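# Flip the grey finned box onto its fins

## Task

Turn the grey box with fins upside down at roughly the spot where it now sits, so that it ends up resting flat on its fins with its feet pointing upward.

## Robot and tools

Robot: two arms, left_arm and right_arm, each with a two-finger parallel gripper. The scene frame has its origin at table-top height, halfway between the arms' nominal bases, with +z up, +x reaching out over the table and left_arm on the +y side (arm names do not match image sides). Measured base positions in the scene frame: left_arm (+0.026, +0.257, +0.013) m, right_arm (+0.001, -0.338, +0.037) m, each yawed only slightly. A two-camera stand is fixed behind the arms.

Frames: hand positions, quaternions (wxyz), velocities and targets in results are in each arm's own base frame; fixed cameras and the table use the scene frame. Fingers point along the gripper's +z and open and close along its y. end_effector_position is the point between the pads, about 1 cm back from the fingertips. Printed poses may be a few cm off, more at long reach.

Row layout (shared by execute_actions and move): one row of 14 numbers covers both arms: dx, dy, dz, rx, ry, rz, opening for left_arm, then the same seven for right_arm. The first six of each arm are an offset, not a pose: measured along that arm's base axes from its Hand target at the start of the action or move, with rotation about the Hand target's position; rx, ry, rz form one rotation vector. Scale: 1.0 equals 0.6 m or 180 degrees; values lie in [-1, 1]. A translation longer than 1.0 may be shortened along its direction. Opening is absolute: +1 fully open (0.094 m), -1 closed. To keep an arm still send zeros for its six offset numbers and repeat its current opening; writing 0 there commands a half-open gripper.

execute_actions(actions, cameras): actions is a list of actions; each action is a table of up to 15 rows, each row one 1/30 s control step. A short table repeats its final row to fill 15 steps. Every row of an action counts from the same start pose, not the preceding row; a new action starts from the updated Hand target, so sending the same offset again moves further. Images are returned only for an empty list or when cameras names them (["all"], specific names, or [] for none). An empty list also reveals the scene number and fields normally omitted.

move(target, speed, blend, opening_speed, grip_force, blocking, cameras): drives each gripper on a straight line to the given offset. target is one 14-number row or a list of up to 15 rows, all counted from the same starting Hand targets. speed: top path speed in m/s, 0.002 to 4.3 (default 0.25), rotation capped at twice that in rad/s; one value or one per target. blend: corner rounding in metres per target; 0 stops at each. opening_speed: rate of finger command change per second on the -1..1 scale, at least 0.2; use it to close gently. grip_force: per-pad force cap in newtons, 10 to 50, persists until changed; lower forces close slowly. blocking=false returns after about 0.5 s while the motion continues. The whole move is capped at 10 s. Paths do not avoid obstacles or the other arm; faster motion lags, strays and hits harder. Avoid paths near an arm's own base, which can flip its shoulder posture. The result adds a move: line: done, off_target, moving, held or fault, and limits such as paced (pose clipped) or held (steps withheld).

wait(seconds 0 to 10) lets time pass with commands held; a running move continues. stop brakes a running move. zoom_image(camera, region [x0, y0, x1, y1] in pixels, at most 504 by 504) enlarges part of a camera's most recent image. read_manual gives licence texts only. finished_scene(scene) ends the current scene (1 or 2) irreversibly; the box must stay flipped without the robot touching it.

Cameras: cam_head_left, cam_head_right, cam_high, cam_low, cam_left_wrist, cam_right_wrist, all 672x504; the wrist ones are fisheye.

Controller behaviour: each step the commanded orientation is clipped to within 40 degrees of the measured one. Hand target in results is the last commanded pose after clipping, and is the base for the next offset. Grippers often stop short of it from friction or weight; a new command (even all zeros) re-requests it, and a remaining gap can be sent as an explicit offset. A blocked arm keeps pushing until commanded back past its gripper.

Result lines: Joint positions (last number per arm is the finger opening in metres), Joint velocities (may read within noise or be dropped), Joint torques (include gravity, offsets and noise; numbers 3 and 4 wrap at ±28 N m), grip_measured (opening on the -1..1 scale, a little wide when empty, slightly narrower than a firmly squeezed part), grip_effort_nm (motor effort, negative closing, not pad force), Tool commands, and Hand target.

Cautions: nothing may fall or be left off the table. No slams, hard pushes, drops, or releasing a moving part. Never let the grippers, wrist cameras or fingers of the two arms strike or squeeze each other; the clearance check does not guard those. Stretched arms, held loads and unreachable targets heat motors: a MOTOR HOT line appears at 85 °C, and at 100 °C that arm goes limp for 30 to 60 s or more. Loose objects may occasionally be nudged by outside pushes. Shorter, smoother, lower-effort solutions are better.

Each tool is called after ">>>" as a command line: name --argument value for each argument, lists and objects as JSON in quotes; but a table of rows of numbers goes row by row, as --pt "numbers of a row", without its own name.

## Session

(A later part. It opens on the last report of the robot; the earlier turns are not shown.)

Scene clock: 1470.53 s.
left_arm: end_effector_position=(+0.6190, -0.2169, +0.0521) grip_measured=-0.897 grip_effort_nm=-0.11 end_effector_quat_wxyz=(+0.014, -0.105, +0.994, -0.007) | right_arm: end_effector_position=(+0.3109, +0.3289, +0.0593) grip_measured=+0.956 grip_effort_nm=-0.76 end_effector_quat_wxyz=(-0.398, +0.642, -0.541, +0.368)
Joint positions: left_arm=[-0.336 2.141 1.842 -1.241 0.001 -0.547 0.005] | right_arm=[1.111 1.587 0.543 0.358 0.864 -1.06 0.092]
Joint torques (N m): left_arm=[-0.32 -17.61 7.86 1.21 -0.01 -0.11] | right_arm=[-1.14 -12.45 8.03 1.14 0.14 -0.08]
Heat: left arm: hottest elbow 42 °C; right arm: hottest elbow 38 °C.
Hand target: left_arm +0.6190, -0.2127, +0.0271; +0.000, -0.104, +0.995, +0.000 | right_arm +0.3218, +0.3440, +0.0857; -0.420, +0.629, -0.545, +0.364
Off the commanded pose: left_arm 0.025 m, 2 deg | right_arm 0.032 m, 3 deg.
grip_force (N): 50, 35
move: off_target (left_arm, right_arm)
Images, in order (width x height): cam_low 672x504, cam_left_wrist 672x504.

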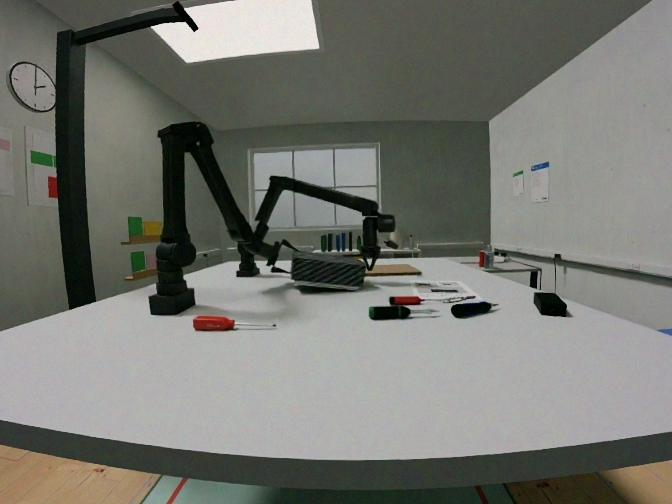

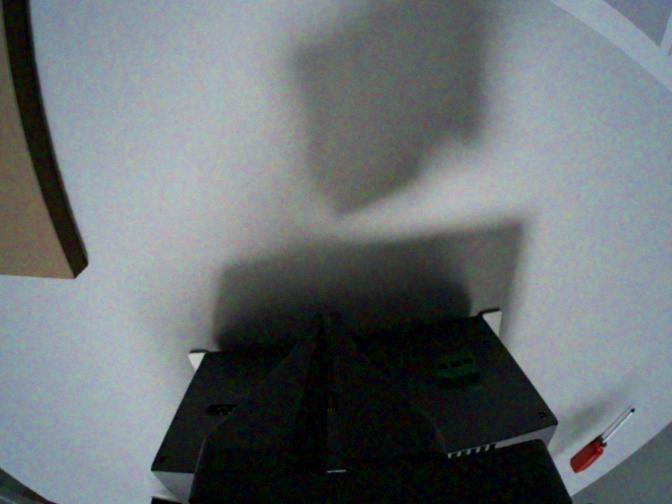

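>>> move --target '[0,0,0,0,0,0,-0.9, -0.01,-0.003,0,0.0054,-0.0385,0,0.8]' --speed 0.03 --grip_force '[50,14]' --cameras '["cam_right_wrist","cam_low","cam_left_wrist"]'

Scene clock: 1491.57 s.
left_arm: end_effector_position=(+0.6191, -0.2169, +0.0521) grip_measured=-0.897 grip_effort_nm=-0.11 end_effector_quat_wxyz=(+0.014, -0.105, +0.994, -0.007) | right_arm: end_effector_position=(+0.3074, +0.3249, +0.0478) grip_measured=+0.970 grip_effort_nm=-0.38 end_effector_quat_wxyz=(-0.419, +0.629, -0.530, +0.385)
Joint positions: left_arm=[-0.336 2.141 1.842 -1.24 0.001 -0.547 0.005] | right_arm=[1.125 1.661 0.502 0.552 0.904 -1.113 0.093]
Joint torques (N m): left_arm=[-0.32 -17.55 7.86 1.14 0 -0.11] | right_arm=[-0.09 -12.81 6.28 4.01 1.79 -0.54]
Heat: left arm: hottest elbow 41 °C; right arm: hottest elbow 38 °C.
Hand target: left_arm +0.6191, -0.2128, +0.0271; +0.000, -0.104, +0.995, +0.000 | right_arm +0.3157, +0.3423, +0.0858; -0.457, +0.602, -0.521, +0.396
Off the commanded pose: left_arm 0.025 m, 2 deg | right_arm 0.043 m, 6 deg.
grip_force (N): 50, 14
move: off_target (left_arm, right_arm)
Images, in order (width x height): cam_low 672x504, cam_left_wrist 672x504, cam_right_wrist 672x504.

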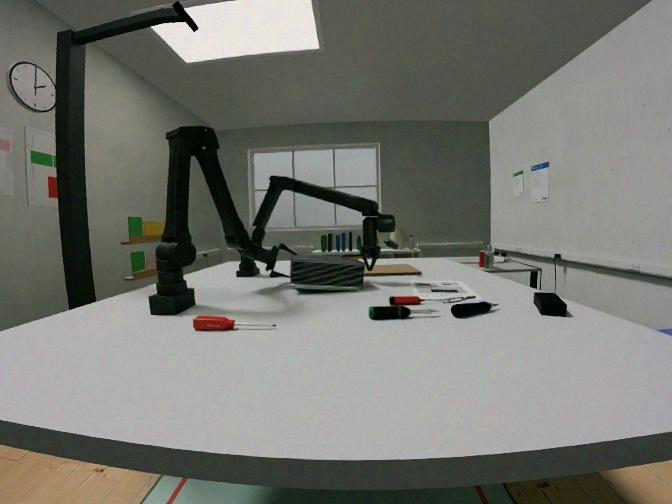

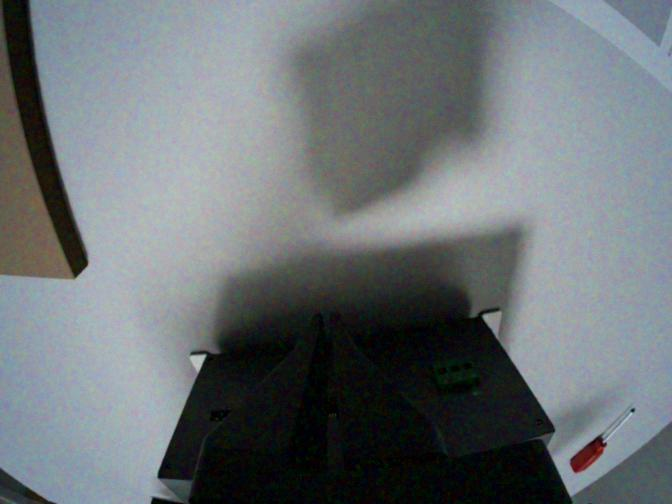

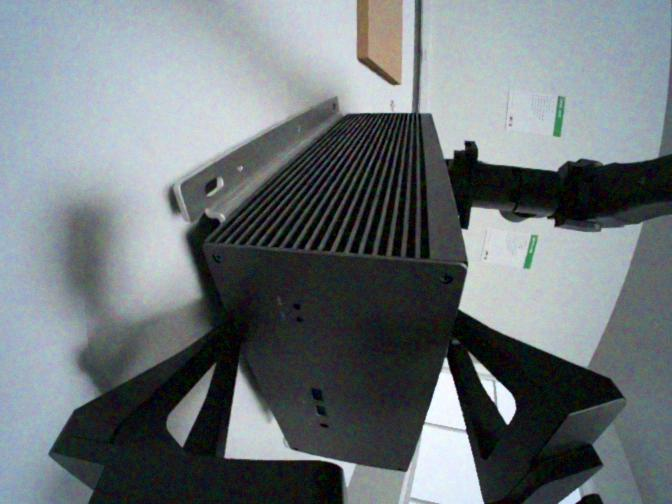

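>>> move --target '[0,0,0,0,0,0,-0.9, 0,0,0,0,0,0,1.0]' --speed 0.03 --opening_speed 0.2 --cameras '["cam_right_wrist","cam_low","cam_left_wrist"]'

Scene clock: 1509.87 s.
left_arm: end_effector_position=(+0.6191, -0.2169, +0.0521) grip_measured=-0.897 grip_effort_nm=-0.11 end_effector_quat_wxyz=(+0.014, -0.105, +0.994, -0.007) | right_arm: end_effector_position=(+0.3068, +0.3238, +0.0469) grip_measured=+1.000 grip_effort_nm=-0.06 end_effector_quat_wxyz=(-0.415, +0.634, -0.525, +0.389)
Joint positions: left_arm=[-0.336 2.141 1.842 -1.24 0.001 -0.547 0.005] | right_arm=[1.125 1.662 0.499 0.554 0.905 -1.13 0.094]
Joint torques (N m): left_arm=[-0.26 -17.55 7.84 1.13 0 -0.11] | right_arm=[-0.15 -12.81 6.27 4.05 1.7 -0.42]
Heat: left arm: hottest elbow 40 °C; right arm: hottest elbow 37 °C.
Hand target: left_arm +0.6191, -0.2128, +0.0271; +0.000, -0.104, +0.995, +0.000 | right_arm +0.3157, +0.3422, +0.0856; -0.457, +0.602, -0.521, +0.396
Off the commanded pose: left_arm 0.025 m, 2 deg | right_arm 0.044 m, 6 deg.
grip_force (N): 50, 14
move: off_target (left_arm, right_arm)
Images, in order (width x height): cam_low 672x504, cam_left_wrist 672x504, cam_right_wrist 672x504.

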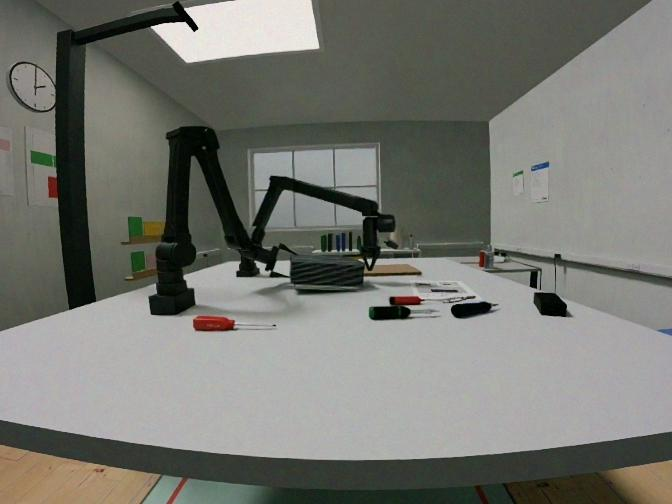

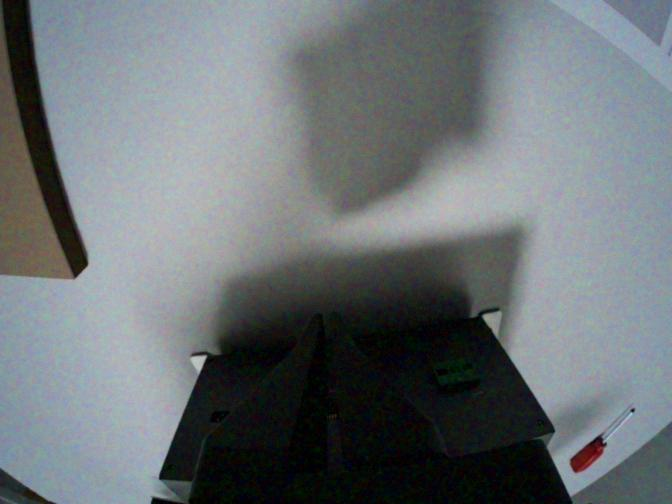

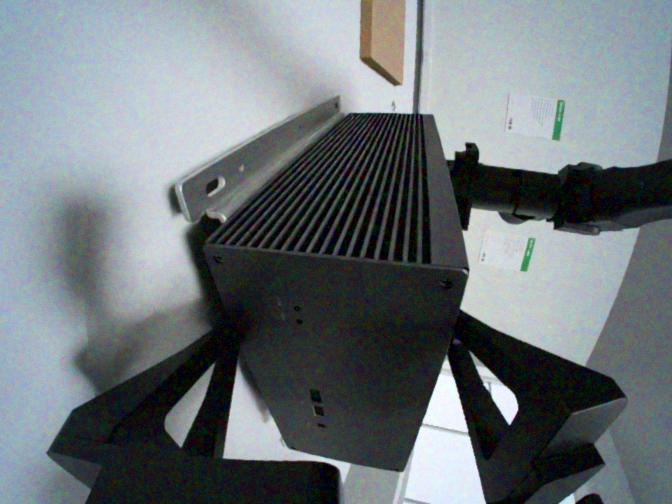

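>>> move --target '[0,0,0,0,0,0,-0.9, 0,0,-0.01,0.0065,-0.046,0,1.0]' --speed 0.03 --cameras '["cam_right_wrist","cam_low","cam_left_wrist"]'

Scene clock: 1520.87 s.
left_arm: end_effector_position=(+0.6191, -0.2169, +0.0521) grip_measured=-0.897 grip_effort_nm=-0.11 end_effector_quat_wxyz=(+0.014, -0.105, +0.994, -0.007) | right_arm: end_effector_position=(+0.3041, +0.3230, +0.0350) grip_measured=+1.000 grip_effort_nm=-0.07 end_effector_quat_wxyz=(-0.447, +0.618, -0.480, +0.433)
Joint positions: left_arm=[-0.336 2.141 1.842 -1.24 0.001 -0.547 0.005] | right_arm=[1.145 1.835 0.46 0.969 0.964 -1.341 0.094]
Joint torques (N m): left_arm=[-0.21 -17.55 7.88 1.13 0 -0.11] | right_arm=[-0.97 -14.27 5.27 4.79 1.37 -0.2]
Heat: left arm: hottest elbow 40 °C; right arm: hottest elbow 37 °C.
Hand target: left_arm +0.6191, -0.2128, +0.0271; +0.000, -0.104, +0.995, +0.000 | right_arm +0.3158, +0.3423, +0.0797; -0.500, +0.567, -0.491, +0.433
Off the commanded pose: left_arm 0.025 m, 2 deg | right_arm 0.050 m, 9 deg.
grip_force (N): 50, 14
move: off_target (left_arm, right_arm)
Images, in order (width x height): cam_low 672x504, cam_left_wrist 672x504, cam_right_wrist 672x504.

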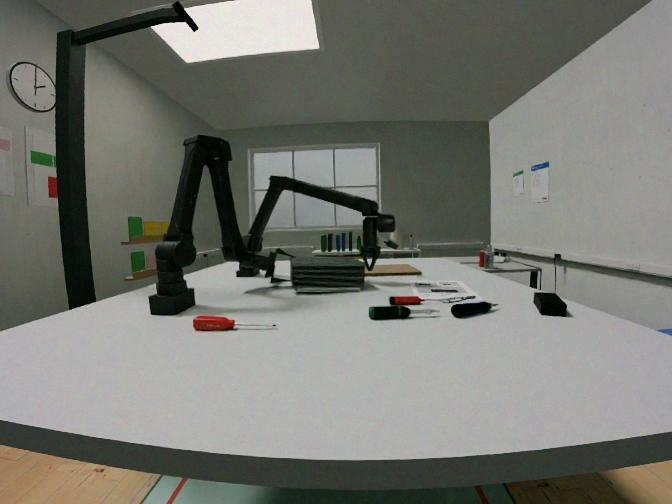

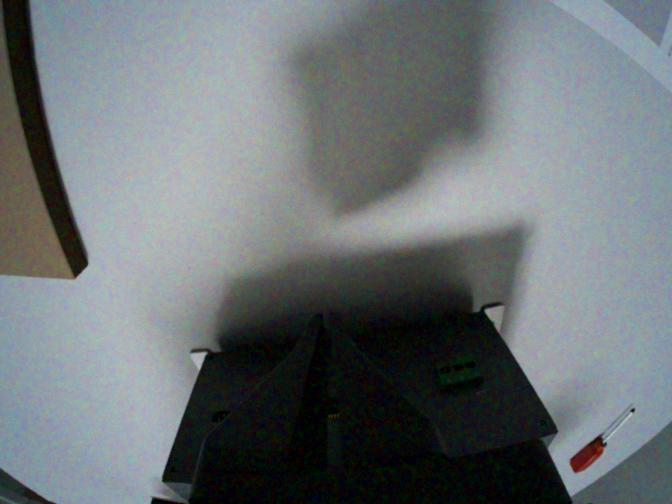

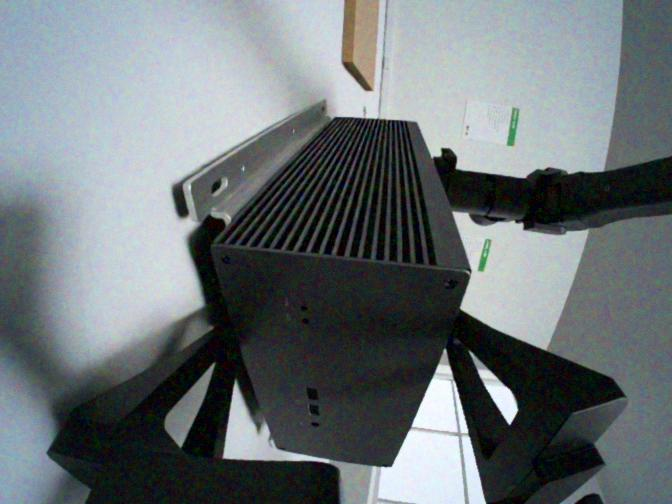

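>>> move --target '[0,0,0,0,0,0,-0.9, 0,0,0.035,0.0027,-0.019,0,1.0]' --speed 0.03 --cameras '["cam_right_wrist","cam_left_wrist"]'

Scene clock: 1534.63 s.
left_arm: end_effector_position=(+0.6191, -0.2169, +0.0521) grip_measured=-0.897 grip_effort_nm=-0.11 end_effector_quat_wxyz=(+0.014, -0.105, +0.994, -0.007) | right_arm: end_effector_position=(+0.3047, +0.3246, +0.0520) grip_measured=+1.000 grip_effort_nm=-0.07 end_effector_quat_wxyz=(-0.463, +0.606, -0.464, +0.450)
Joint positions: left_arm=[-0.336 2.141 1.842 -1.24 0.001 -0.547 0.005] | right_arm=[1.149 1.835 0.453 1.08 0.981 -1.436 0.094]
Joint torques (N m): left_arm=[-0.21 -17.49 7.87 1.1 0 -0.12] | right_arm=[-0.85 -14.62 5.2 4.9 1.06 -0.17]
Heat: left arm: hottest elbow 40 °C; right arm: hottest elbow 36 °C.
Hand target: left_arm +0.6191, -0.2128, +0.0271; +0.000, -0.104, +0.995, +0.000 | right_arm +0.3158, +0.3422, +0.1006; -0.516, +0.552, -0.478, +0.448
Off the commanded pose: left_arm 0.025 m, 2 deg | right_arm 0.053 m, 9 deg.
grip_force (N): 50, 14
move: off_target (left_arm, right_arm)
Images, in order (width x height): cam_left_wrist 672x504, cam_right_wrist 672x504.

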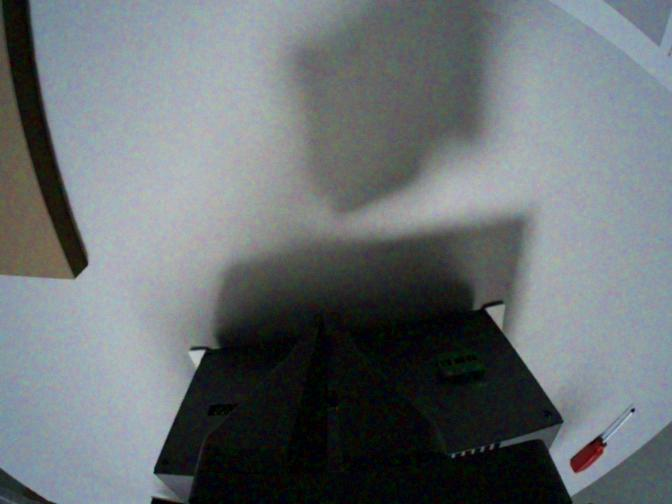

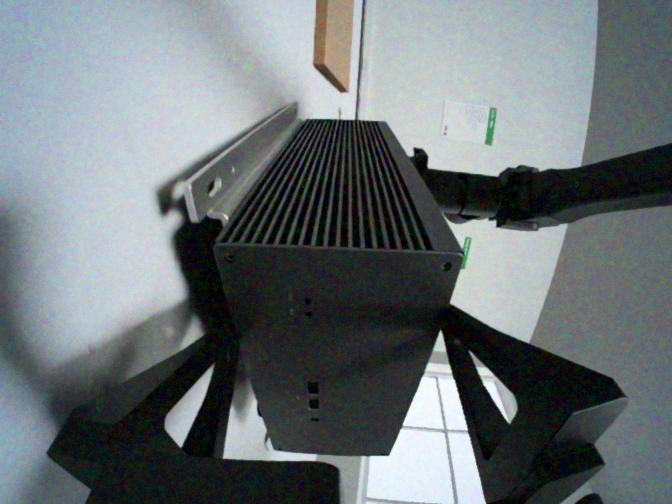

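>>> move --target '[0,0,0,0,0,0,-0.9, 0.035,0.005,0,0,0,0,1.0]' --speed 0.03 --cameras '["cam_right_wrist","cam_left_wrist"]'

Scene clock: 1549.27 s.
left_arm: end_effector_position=(+0.6191, -0.2169, +0.0521) grip_measured=-0.897 grip_effort_nm=-0.12 end_effector_quat_wxyz=(+0.014, -0.105, +0.994, -0.007) | right_arm: end_effector_position=(+0.3094, +0.3256, +0.0503) grip_measured=+1.000 grip_effort_nm=-0.07 end_effector_quat_wxyz=(-0.463, +0.616, -0.456, +0.445)
Joint positions: left_arm=[-0.336 2.141 1.842 -1.24 0.001 -0.547 0.005] | right_arm=[1.13 1.835 0.453 1.08 0.941 -1.452 0.094]
Joint torques (N m): left_arm=[-0.32 -17.55 7.86 1.1 0 -0.12] | right_arm=[-3.49 -13.98 7.38 4.97 0.77 -0.21]
Heat: left arm: hottest elbow 40 °C; right arm: hottest elbow 35 °C.
Hand target: left_arm +0.6191, -0.2128, +0.0271; +0.000, -0.104, +0.995, +0.000 | right_arm +0.3367, +0.3453, +0.1007; -0.517, +0.552, -0.478, +0.448
Off the commanded pose: left_arm 0.025 m, 2 deg | right_arm 0.060 m, 10 deg.
grip_force (N): 50, 14
move: off_target (left_arm, right_arm)
Images, in order (width x height): cam_left_wrist 672x504, cam_right_wrist 672x504.

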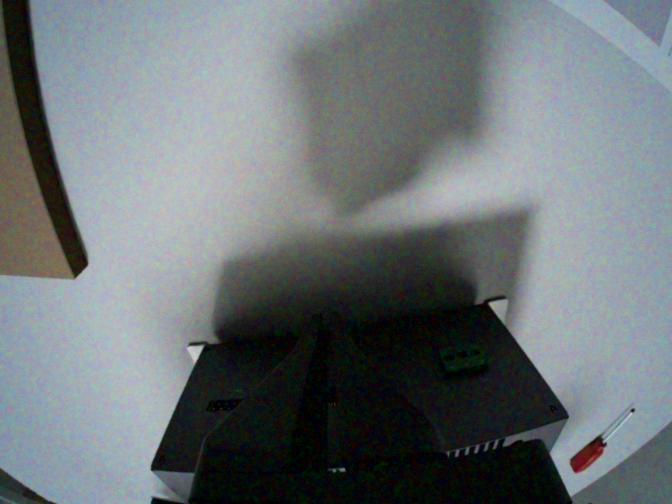

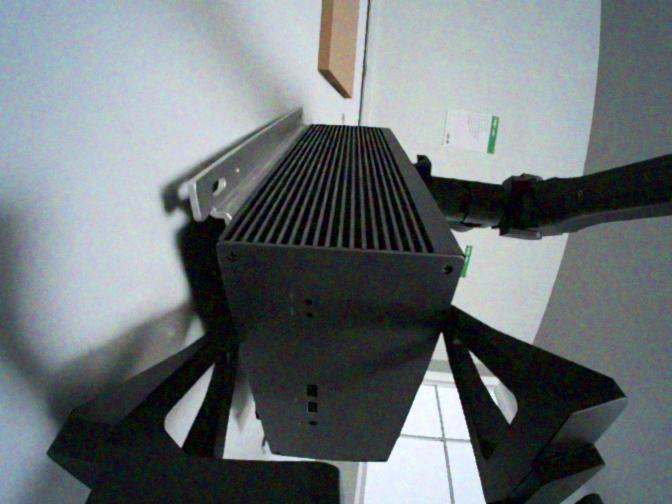

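>>> move --target '[0,0,0,0,0,0,-0.9, 0.025,0.004,0,0,0,0,1.0]' --speed 0.03 --cameras '["cam_right_wrist","cam_left_wrist"]'

Scene clock: 1557.37 s.
left_arm: end_effector_position=(+0.6191, -0.2169, +0.0521) grip_measured=-0.897 grip_effort_nm=-0.11 end_effector_quat_wxyz=(+0.014, -0.105, +0.994, -0.007) | right_arm: end_effector_position=(+0.3209, +0.3242, +0.0477) grip_measured=+1.000 grip_effort_nm=-0.07 end_effector_quat_wxyz=(-0.461, +0.618, -0.458, +0.443)
Joint positions: left_arm=[-0.336 2.141 1.842 -1.24 0.001 -0.547 0.005] | right_arm=[1.097 1.845 0.464 1.08 0.908 -1.459 0.094]
Joint torques (N m): left_arm=[-0.26 -17.61 7.86 1.13 0 -0.11] | right_arm=[-3.78 -13.74 8.03 4.67 0.76 -0.22]
Heat: left arm: hottest elbow 39 °C; right arm: hottest elbow 35 °C.
Hand target: left_arm +0.6191, -0.2128, +0.0271; +0.000, -0.104, +0.995, +0.000 | right_arm +0.3518, +0.3478, +0.1009; -0.517, +0.552, -0.478, +0.448
Off the commanded pose: left_arm 0.025 m, 2 deg | right_arm 0.066 m, 10 deg.
grip_force (N): 50, 14
move: off_target (left_arm, right_arm)
Images, in order (width x height): cam_left_wrist 672x504, cam_right_wrist 672x504.

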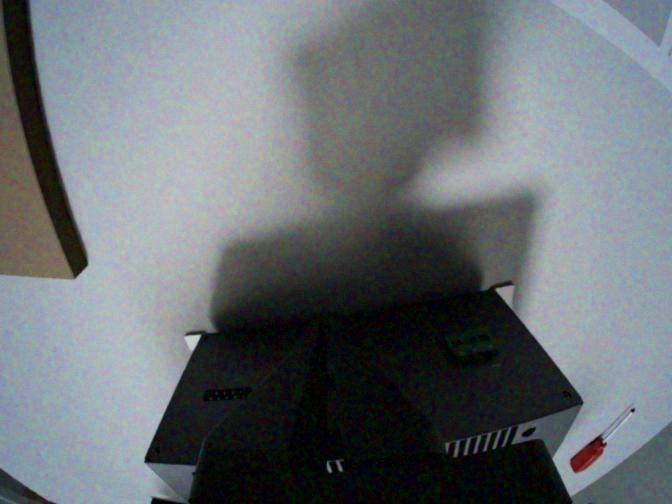

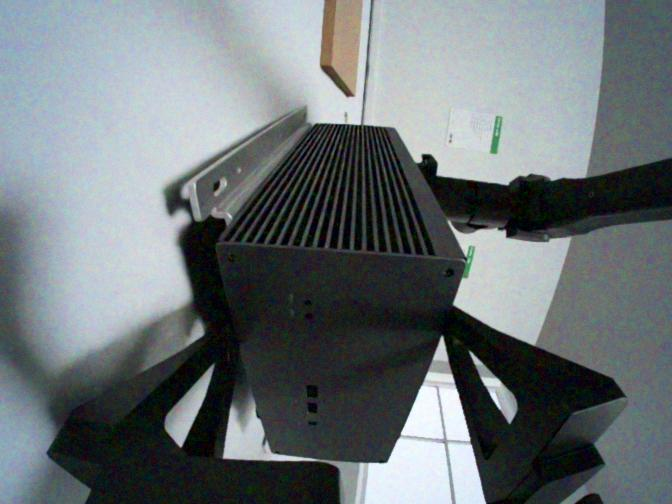

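>>> zoom_image --camera "cam_right_wrist" --region '[380, 230, 560, 380]'

>>> zoom_image --camera "cam_right_wrist" --region '[150, 230, 330, 380]'

Scaled by 2.800 from the camera's 672x504 image, which has a finer 960x720 frame.

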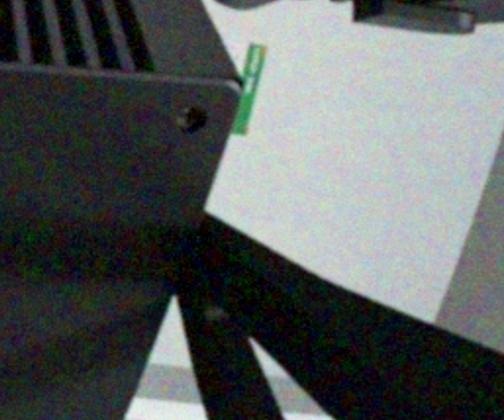

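Scaled by 2.800 from the camera's 672x504 image, which has a finer 960x720 frame.

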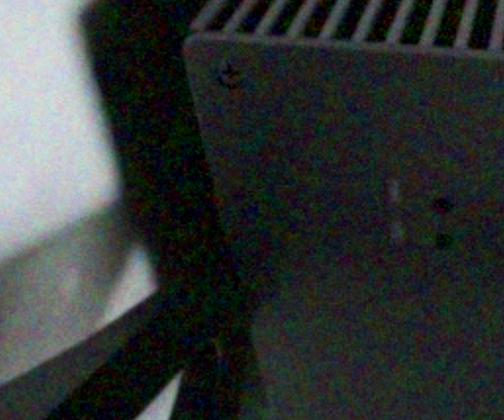

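>>> move --target '[0,0,0,0,0,0,-0.9, 0.02,0.003,0,0,0,0,1.0]' --speed 0.02 --cameras '["cam_right_wrist","cam_left_wrist"]'

Scene clock: 1584.97 s.
left_arm: end_effector_position=(+0.6211, -0.2165, +0.0521) grip_measured=-0.897 grip_effort_nm=-0.11 end_effector_quat_wxyz=(+0.017, -0.106, +0.994, -0.009) | right_arm: end_effector_position=(+0.3274, +0.3256, +0.0440) grip_measured=+1.000 grip_effort_nm=-0.08 end_effector_quat_wxyz=(-0.460, +0.621, -0.457, +0.440)
Joint positions: left_arm=[-0.334 2.141 1.842 -1.234 0.001 -0.547 0.005] | right_arm=[1.079 1.858 0.474 1.08 0.882 -1.462 0.094]
Joint torques (N m): left_arm=[-0.38 -17.61 7.92 0.84 0 -0.11] | right_arm=[-3.19 -14.15 8.81 4.37 0.84 -0.24]
Heat: left arm: hottest elbow 39 °C; right arm: hottest elbow 36 °C.
Hand target: left_arm +0.6191, -0.2128, +0.0271; +0.000, -0.104, +0.995, +0.000 | right_arm +0.3638, +0.3495, +0.1008; -0.517, +0.552, -0.478, +0.448
Off the commanded pose: left_arm 0.025 m, 2 deg | right_arm 0.072 m, 11 deg.
grip_force (N): 50, 14
move: off_target (left_arm, right_arm)
Images, in order (width x height): cam_left_wrist 672x504, cam_right_wrist 672x504.

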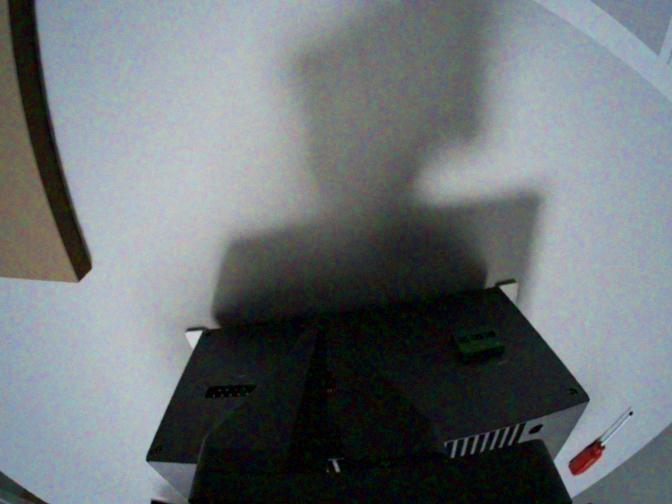

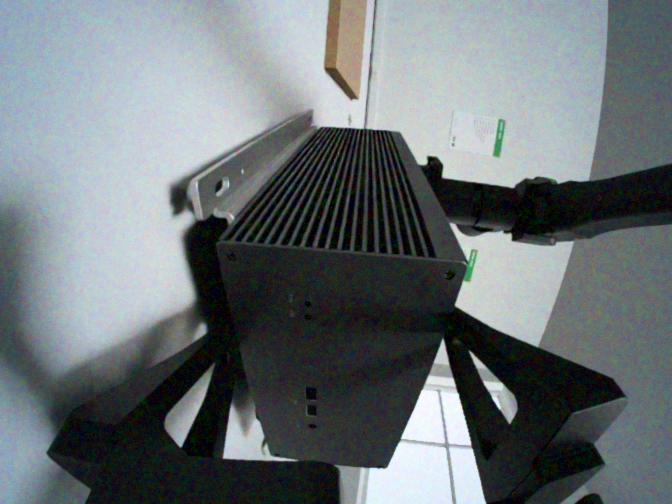

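>>> move --target '[0,0,0,0,0,0,-0.9, 0.01,0.0015,0.015,0.0435,-0.0125,-0.0147,1.0]' --speed 0.02 --cameras '["cam_right_wrist","cam_left_wrist","cam_high","cam_low"]'

Scene clock: 1628.70 s.
left_arm: end_effector_position=(+0.6241, -0.2142, +0.0522) grip_measured=-0.897 grip_effort_nm=-0.11 end_effector_quat_wxyz=(+0.021, -0.108, +0.994, -0.010) | right_arm: end_effector_position=(+0.3319, +0.3260, +0.0441) grip_measured=+1.000 grip_effort_nm=-0.08 end_effector_quat_wxyz=(-0.480, +0.589, -0.481, +0.438)
Joint positions: left_arm=[-0.33 2.141 1.842 -1.225 0 -0.547 0.005] | right_arm=[1.079 1.898 0.491 1.149 0.917 -1.42 0.094]
Joint torques (N m): left_arm=[-0.79 -17.73 8.01 0.54 0.03 -0.11] | right_arm=[-3.43 -15.44 8.81 5.57 1.16 -0.04]
Heat: left arm: hottest elbow 39 °C; right arm: hottest elbow 37 °C.
Hand target: left_arm +0.6191, -0.2126, +0.0271; +0.000, -0.105, +0.995, +0.000 | right_arm +0.3698, +0.3505, +0.1098; -0.552, +0.495, -0.509, +0.437
Off the commanded pose: left_arm 0.026 m, 3 deg | right_arm 0.080 m, 14 deg.
grip_force (N): 50, 14
move: off_target (left_arm, right_arm)
Images, in order (width x height): cam_high 672x504, cam_low 672x504, cam_left_wrist 672x504, cam_right_wrist 672x504.

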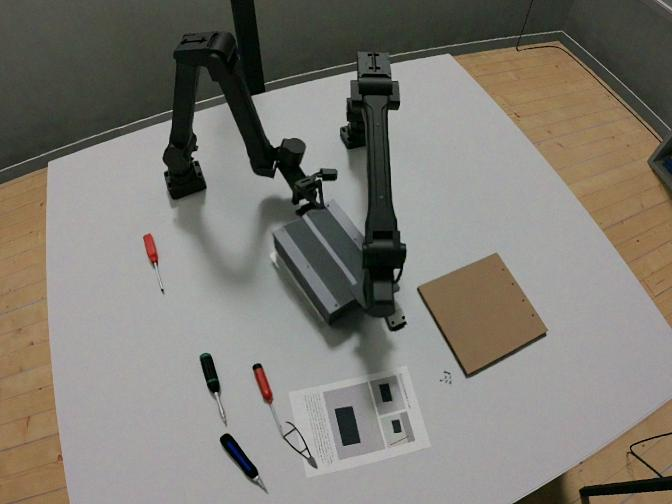

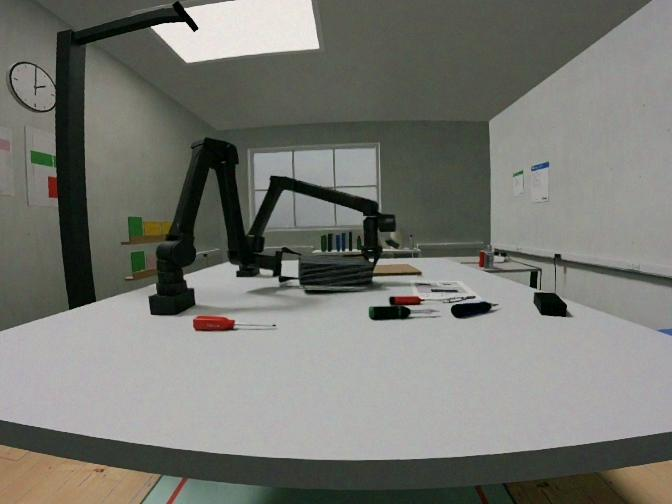

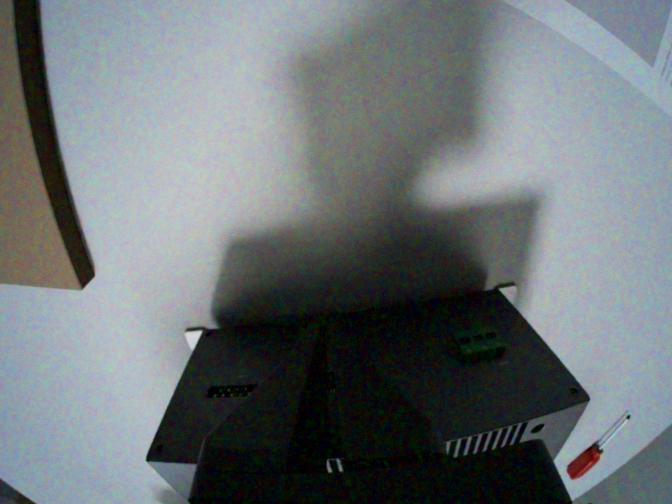

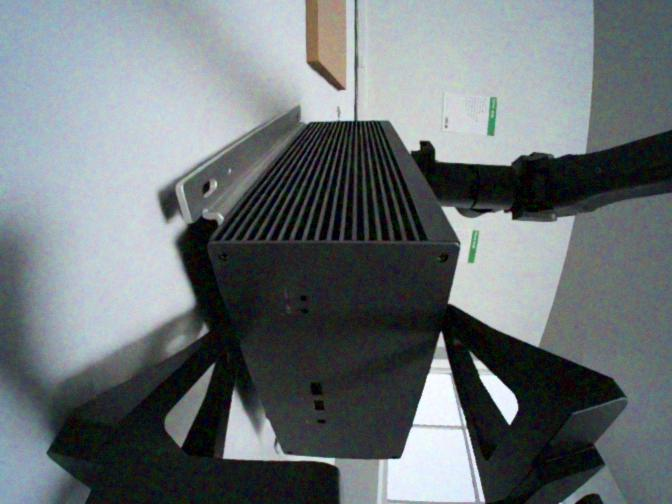

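>>> move --target '[0,0,0,0,0,0,-0.9, -0.01,0,0,0,0,0,0.6]' --speed 0.02 --grip_force '[50,50]' --opening_speed 0.2 --cameras '["cam_right_wrist","cam_left_wrist"]'

Scene clock: 1648.60 s.
left_arm: end_effector_position=(+0.6251, -0.2130, +0.0522) grip_measured=-0.897 grip_effort_nm=-0.11 end_effector_quat_wxyz=(+0.022, -0.109, +0.994, -0.010) | right_arm: end_effector_position=(+0.3322, +0.3247, +0.0450) grip_measured=+0.894 grip_effort_nm=-1.04 end_effector_quat_wxyz=(-0.481, +0.584, -0.484, +0.439)
Joint positions: left_arm=[-0.328 2.141 1.842 -1.223 -0.001 -0.547 0.005] | right_arm=[1.079 1.899 0.491 1.154 0.925 -1.414 0.089]
Joint torques (N m): left_arm=[-0.91 -17.61 7.98 0.49 0.06 -0.11] | right_arm=[-2.78 -15.68 8.29 5.27 1.33 -0.02]
Heat: left arm: hottest elbow 39 °C; right arm: hottest elbow 38 °C.
Hand target: left_arm +0.6191, -0.2127, +0.0271; +0.000, -0.104, +0.995, +0.000 | right_arm +0.3638, +0.3505, +0.1098; -0.552, +0.495, -0.509, +0.437
Off the commanded pose: left_arm 0.026 m, 3 deg | right_arm 0.077 m, 13 deg.
move: off_target (left_arm, right_arm)
Images, in order (width x height): cam_left_wrist 672x504, cam_right_wrist 672x504.

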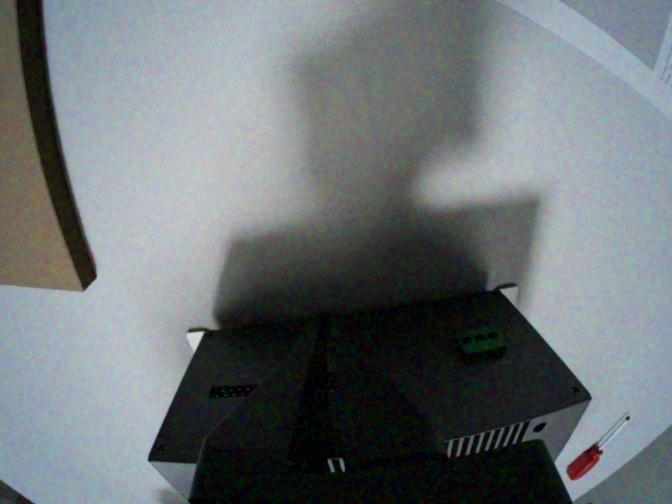

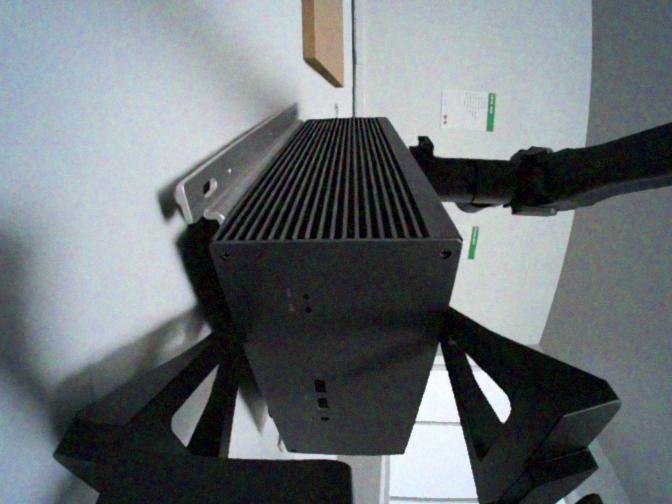

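>>> move --pt "0.02 0.005 0.02 0 0 0 -0.9 0 0 0 0 0 0 0.6" --pt "0.025 0.005 0.367 0 0 0 -0.9 0 0 0 0 0 0 0.6" --pt "-0.432 0.305 0.49 -0.0756 -0.2189 -0.1423 -0.9 0 0 0 0 0 0 0.6" --pt "-0.482 0.288 0.16 -0.1511 -0.4377 -0.2846 -0.9 0 0 0 0 0 0 0.6" --speed 0.2 --blend '[0.01,0.05,0.05,0]' --cameras '["cam_left_wrist","cam_right_wrist"]'

Scene clock: 1728.00 s.
left_arm: end_effector_position=(+0.3305, -0.0425, +0.1275) grip_measured=-0.897 grip_effort_nm=-0.11 end_effector_quat_wxyz=(+0.583, +0.334, +0.690, -0.268) | right_arm: end_effector_position=(+0.3326, +0.3245, +0.0449) grip_measured=+0.894 grip_effort_nm=-1.04 end_effector_quat_wxyz=(-0.480, +0.583, -0.485, +0.441)
Joint positions: left_arm=[0.387 1.225 0.261 0.425 1.221 0.531 0.005] | right_arm=[1.079 1.901 0.492 1.154 0.929 -1.414 0.089]
Joint torques (N m): left_arm=[0.03 -1.85 5.57 2.47 0.54 -0.35] | right_arm=[-3.08 -15.15 8.44 5.39 1.21 -0.03]
Heat: left arm: hottest elbow 39 °C; right arm: hottest elbow 39 °C.
Hand target: left_arm +0.3299, -0.0399, +0.1231; +0.582, +0.324, +0.695, -0.272 | right_arm +0.3637, +0.3504, +0.1097; -0.552, +0.495, -0.509, +0.437
Off the commanded pose: left_arm 0.005 m, 1 deg | right_arm 0.077 m, 13 deg.
move: off_target (right_arm); blend cut to 0.0086 m at target 1
Images, in order (width x height): cam_left_wrist 672x504, cam_right_wrist 672x504.

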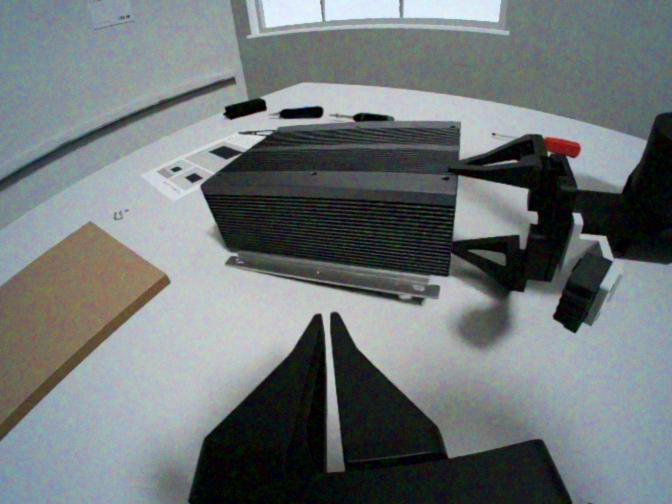

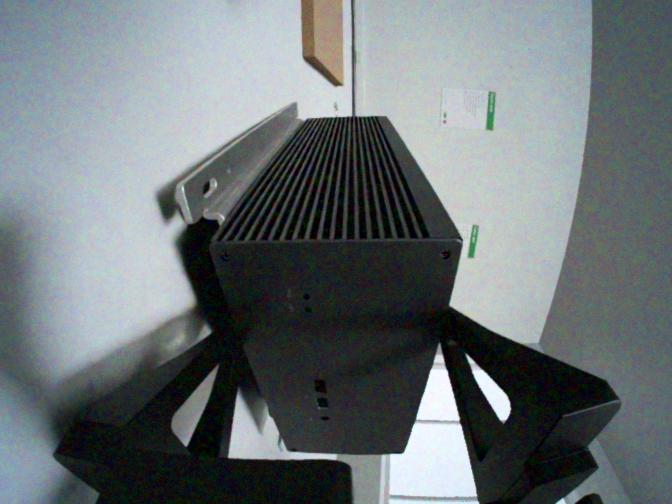

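>>> zoom_image --camera "cam_left_wrist" --region '[380, 90, 600, 320]'

Scaled by 2.191 from the camera's 672x504 image, which has a finer 960x720 frame.

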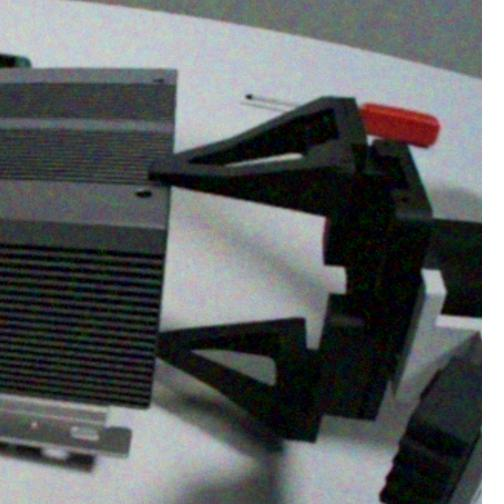

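>>> move --target '[0,0,0,0,0,0,-0.9, 0.0045,-0.0313,0.0617,0.0817,0.011,-0.0125,0.6]' --speed 0.04 --cameras '["cam_left_wrist","cam_right_wrist"]'

Scene clock: 1758.70 s.
left_arm: end_effector_position=(+0.3305, -0.0425, +0.1275) grip_measured=-0.897 grip_effort_nm=-0.11 end_effector_quat_wxyz=(+0.583, +0.334, +0.690, -0.268) | right_arm: end_effector_position=(+0.3391, +0.3210, +0.0689) grip_measured=+0.894 grip_effort_nm=-1.04 end_effector_quat_wxyz=(+0.511, -0.536, +0.540, -0.401)
Joint positions: left_arm=[0.387 1.225 0.261 0.425 1.221 0.531 0.005] | right_arm=[1.062 1.797 0.492 1.04 0.929 -1.233 0.089]
Joint torques (N m): left_arm=[0.03 -2.14 5.59 2.32 0.53 -0.32] | right_arm=[-2.84 -18.73 7.24 4.92 1.36 0.84]
Heat: left arm: hottest elbow 37 °C; right arm: hottest elbow 39 °C.
Hand target: left_arm +0.3298, -0.0399, +0.1232; +0.581, +0.325, +0.695, -0.272 | right_arm +0.3664, +0.3316, +0.1467; +0.593, -0.418, +0.580, -0.370
Off the commanded pose: left_arm 0.005 m, 1 deg | right_arm 0.083 m, 17 deg.
move: off_target (right_arm)
Images, in order (width x height): cam_left_wrist 672x504, cam_right_wrist 672x504.

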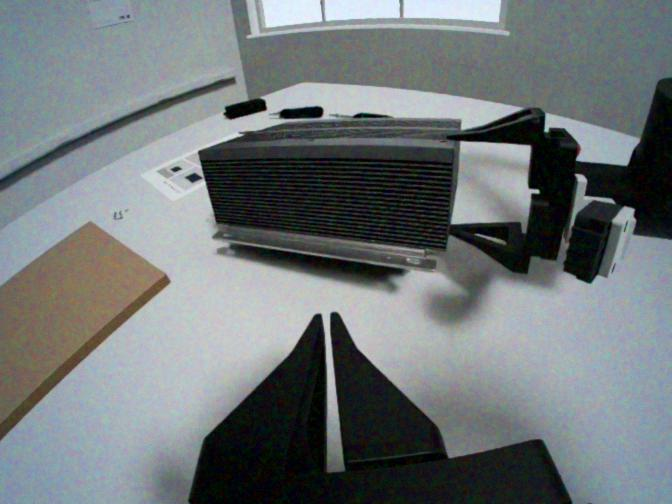

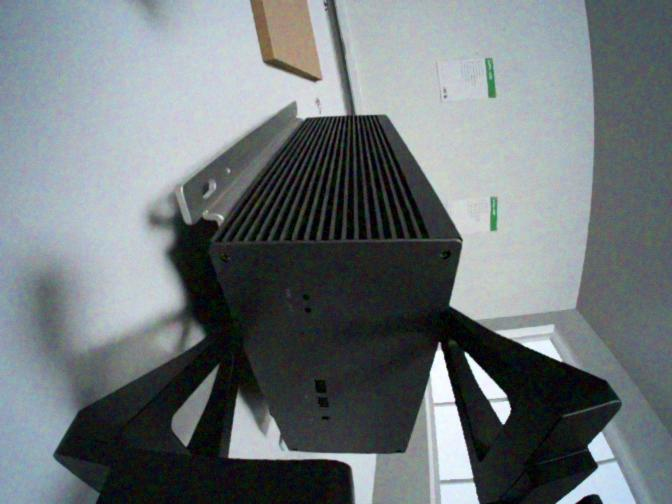

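>>> move --target '[0,0,0,0,0,0,-0.9, 0.0085,-0.058,0.065,0.0981,0.012,-0.015,0.6]' --speed 0.04 --cameras '["cam_left_wrist","cam_right_wrist"]'

Scene clock: 1771.43 s.
left_arm: end_effector_position=(+0.3305, -0.0425, +0.1275) grip_measured=-0.897 grip_effort_nm=-0.11 end_effector_quat_wxyz=(+0.583, +0.334, +0.690, -0.268) | right_arm: end_effector_position=(+0.3497, +0.2917, +0.1126) grip_measured=+0.893 grip_effort_nm=-1.04 end_effector_quat_wxyz=(+0.565, -0.414, +0.644, -0.309)
Joint positions: left_arm=[0.387 1.225 0.261 0.425 1.221 0.531 0.005] | right_arm=[1.004 1.587 0.463 0.839 0.914 -0.843 0.089]
Joint torques (N m): left_arm=[0.15 -2.26 5.57 2.28 0.53 -0.32] | right_arm=[-3.49 -16.15 8.38 4.19 1.43 0.39]
Heat: left arm: hottest elbow 37 °C; right arm: hottest elbow 39 °C.
Hand target: left_arm +0.3298, -0.0399, +0.1232; +0.581, +0.325, +0.695, -0.272 | right_arm +0.3716, +0.2968, +0.1857; +0.630, -0.315, +0.651, -0.283
Off the commanded pose: left_arm 0.005 m, 1 deg | right_arm 0.076 m, 14 deg.
move: off_target (right_arm)
Images, in order (width x height): cam_left_wrist 672x504, cam_right_wrist 672x504.

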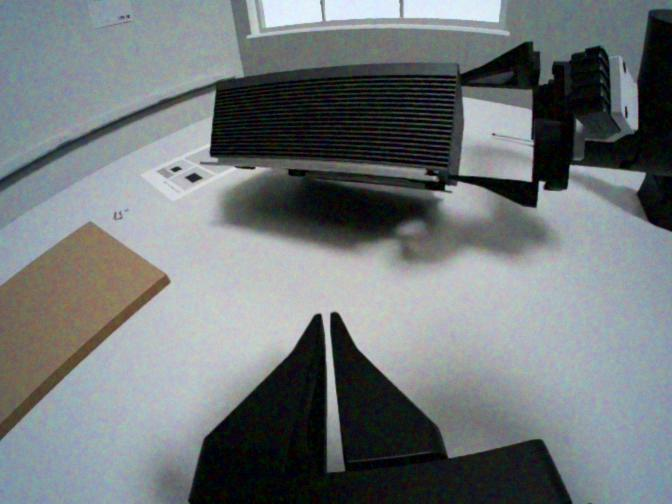

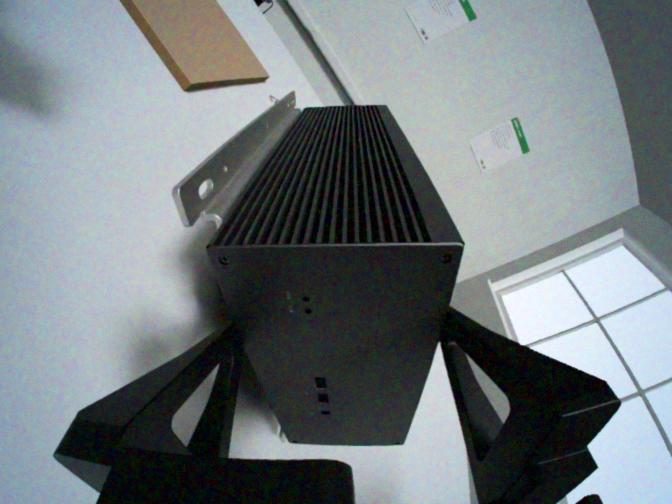

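>>> move --target '[0,0,0,0,0,0,-0.9, 0.004,-0.075,0.045,0.0874,0.009,0.002,0.6]' --speed 0.04 --cameras '["cam_left_wrist","cam_right_wrist"]'

Scene clock: 1793.37 s.
left_arm: end_effector_position=(+0.3305, -0.0425, +0.1275) grip_measured=-0.897 grip_effort_nm=-0.11 end_effector_quat_wxyz=(+0.583, +0.334, +0.690, -0.268) | right_arm: end_effector_position=(+0.3559, +0.2453, +0.1385) grip_measured=+0.892 grip_effort_nm=-1.04 end_effector_quat_wxyz=(+0.596, -0.306, +0.714, -0.205)
Joint positions: left_arm=[0.387 1.225 0.261 0.425 1.221 0.531 0.005] | right_arm=[0.898 1.381 0.393 0.688 0.802 -0.517 0.089]
Joint torques (N m): left_arm=[0.09 -2.02 5.61 2.3 0.53 -0.32] | right_arm=[-2.14 -14.15 9.63 4.23 1.34 -0.08]
Heat: left arm: hottest elbow 36 °C; right arm: hottest elbow 39 °C.
Hand target: left_arm +0.3298, -0.0399, +0.1232; +0.581, +0.325, +0.695, -0.272 | right_arm +0.3740, +0.2518, +0.2127; +0.659, -0.232, +0.691, -0.184
Off the commanded pose: left_arm 0.005 m, 1 deg | right_arm 0.077 m, 12 deg.
move: off_target (right_arm)
Images, in order (width x height): cam_left_wrist 672x504, cam_right_wrist 672x504.

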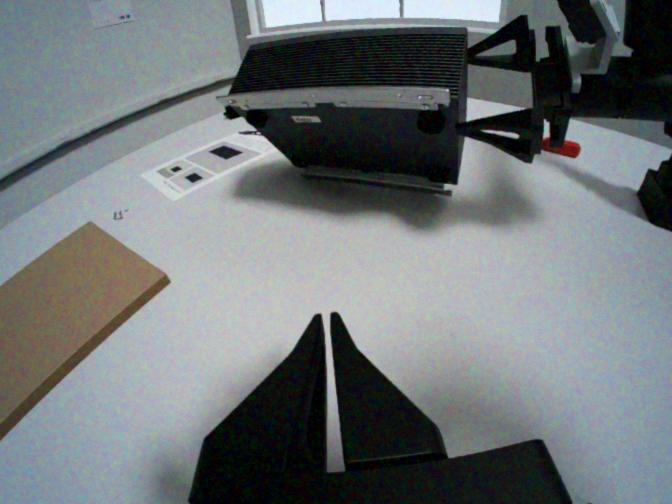

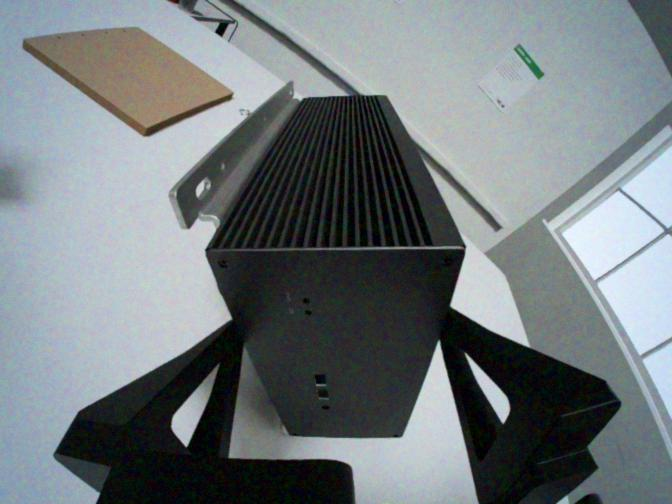

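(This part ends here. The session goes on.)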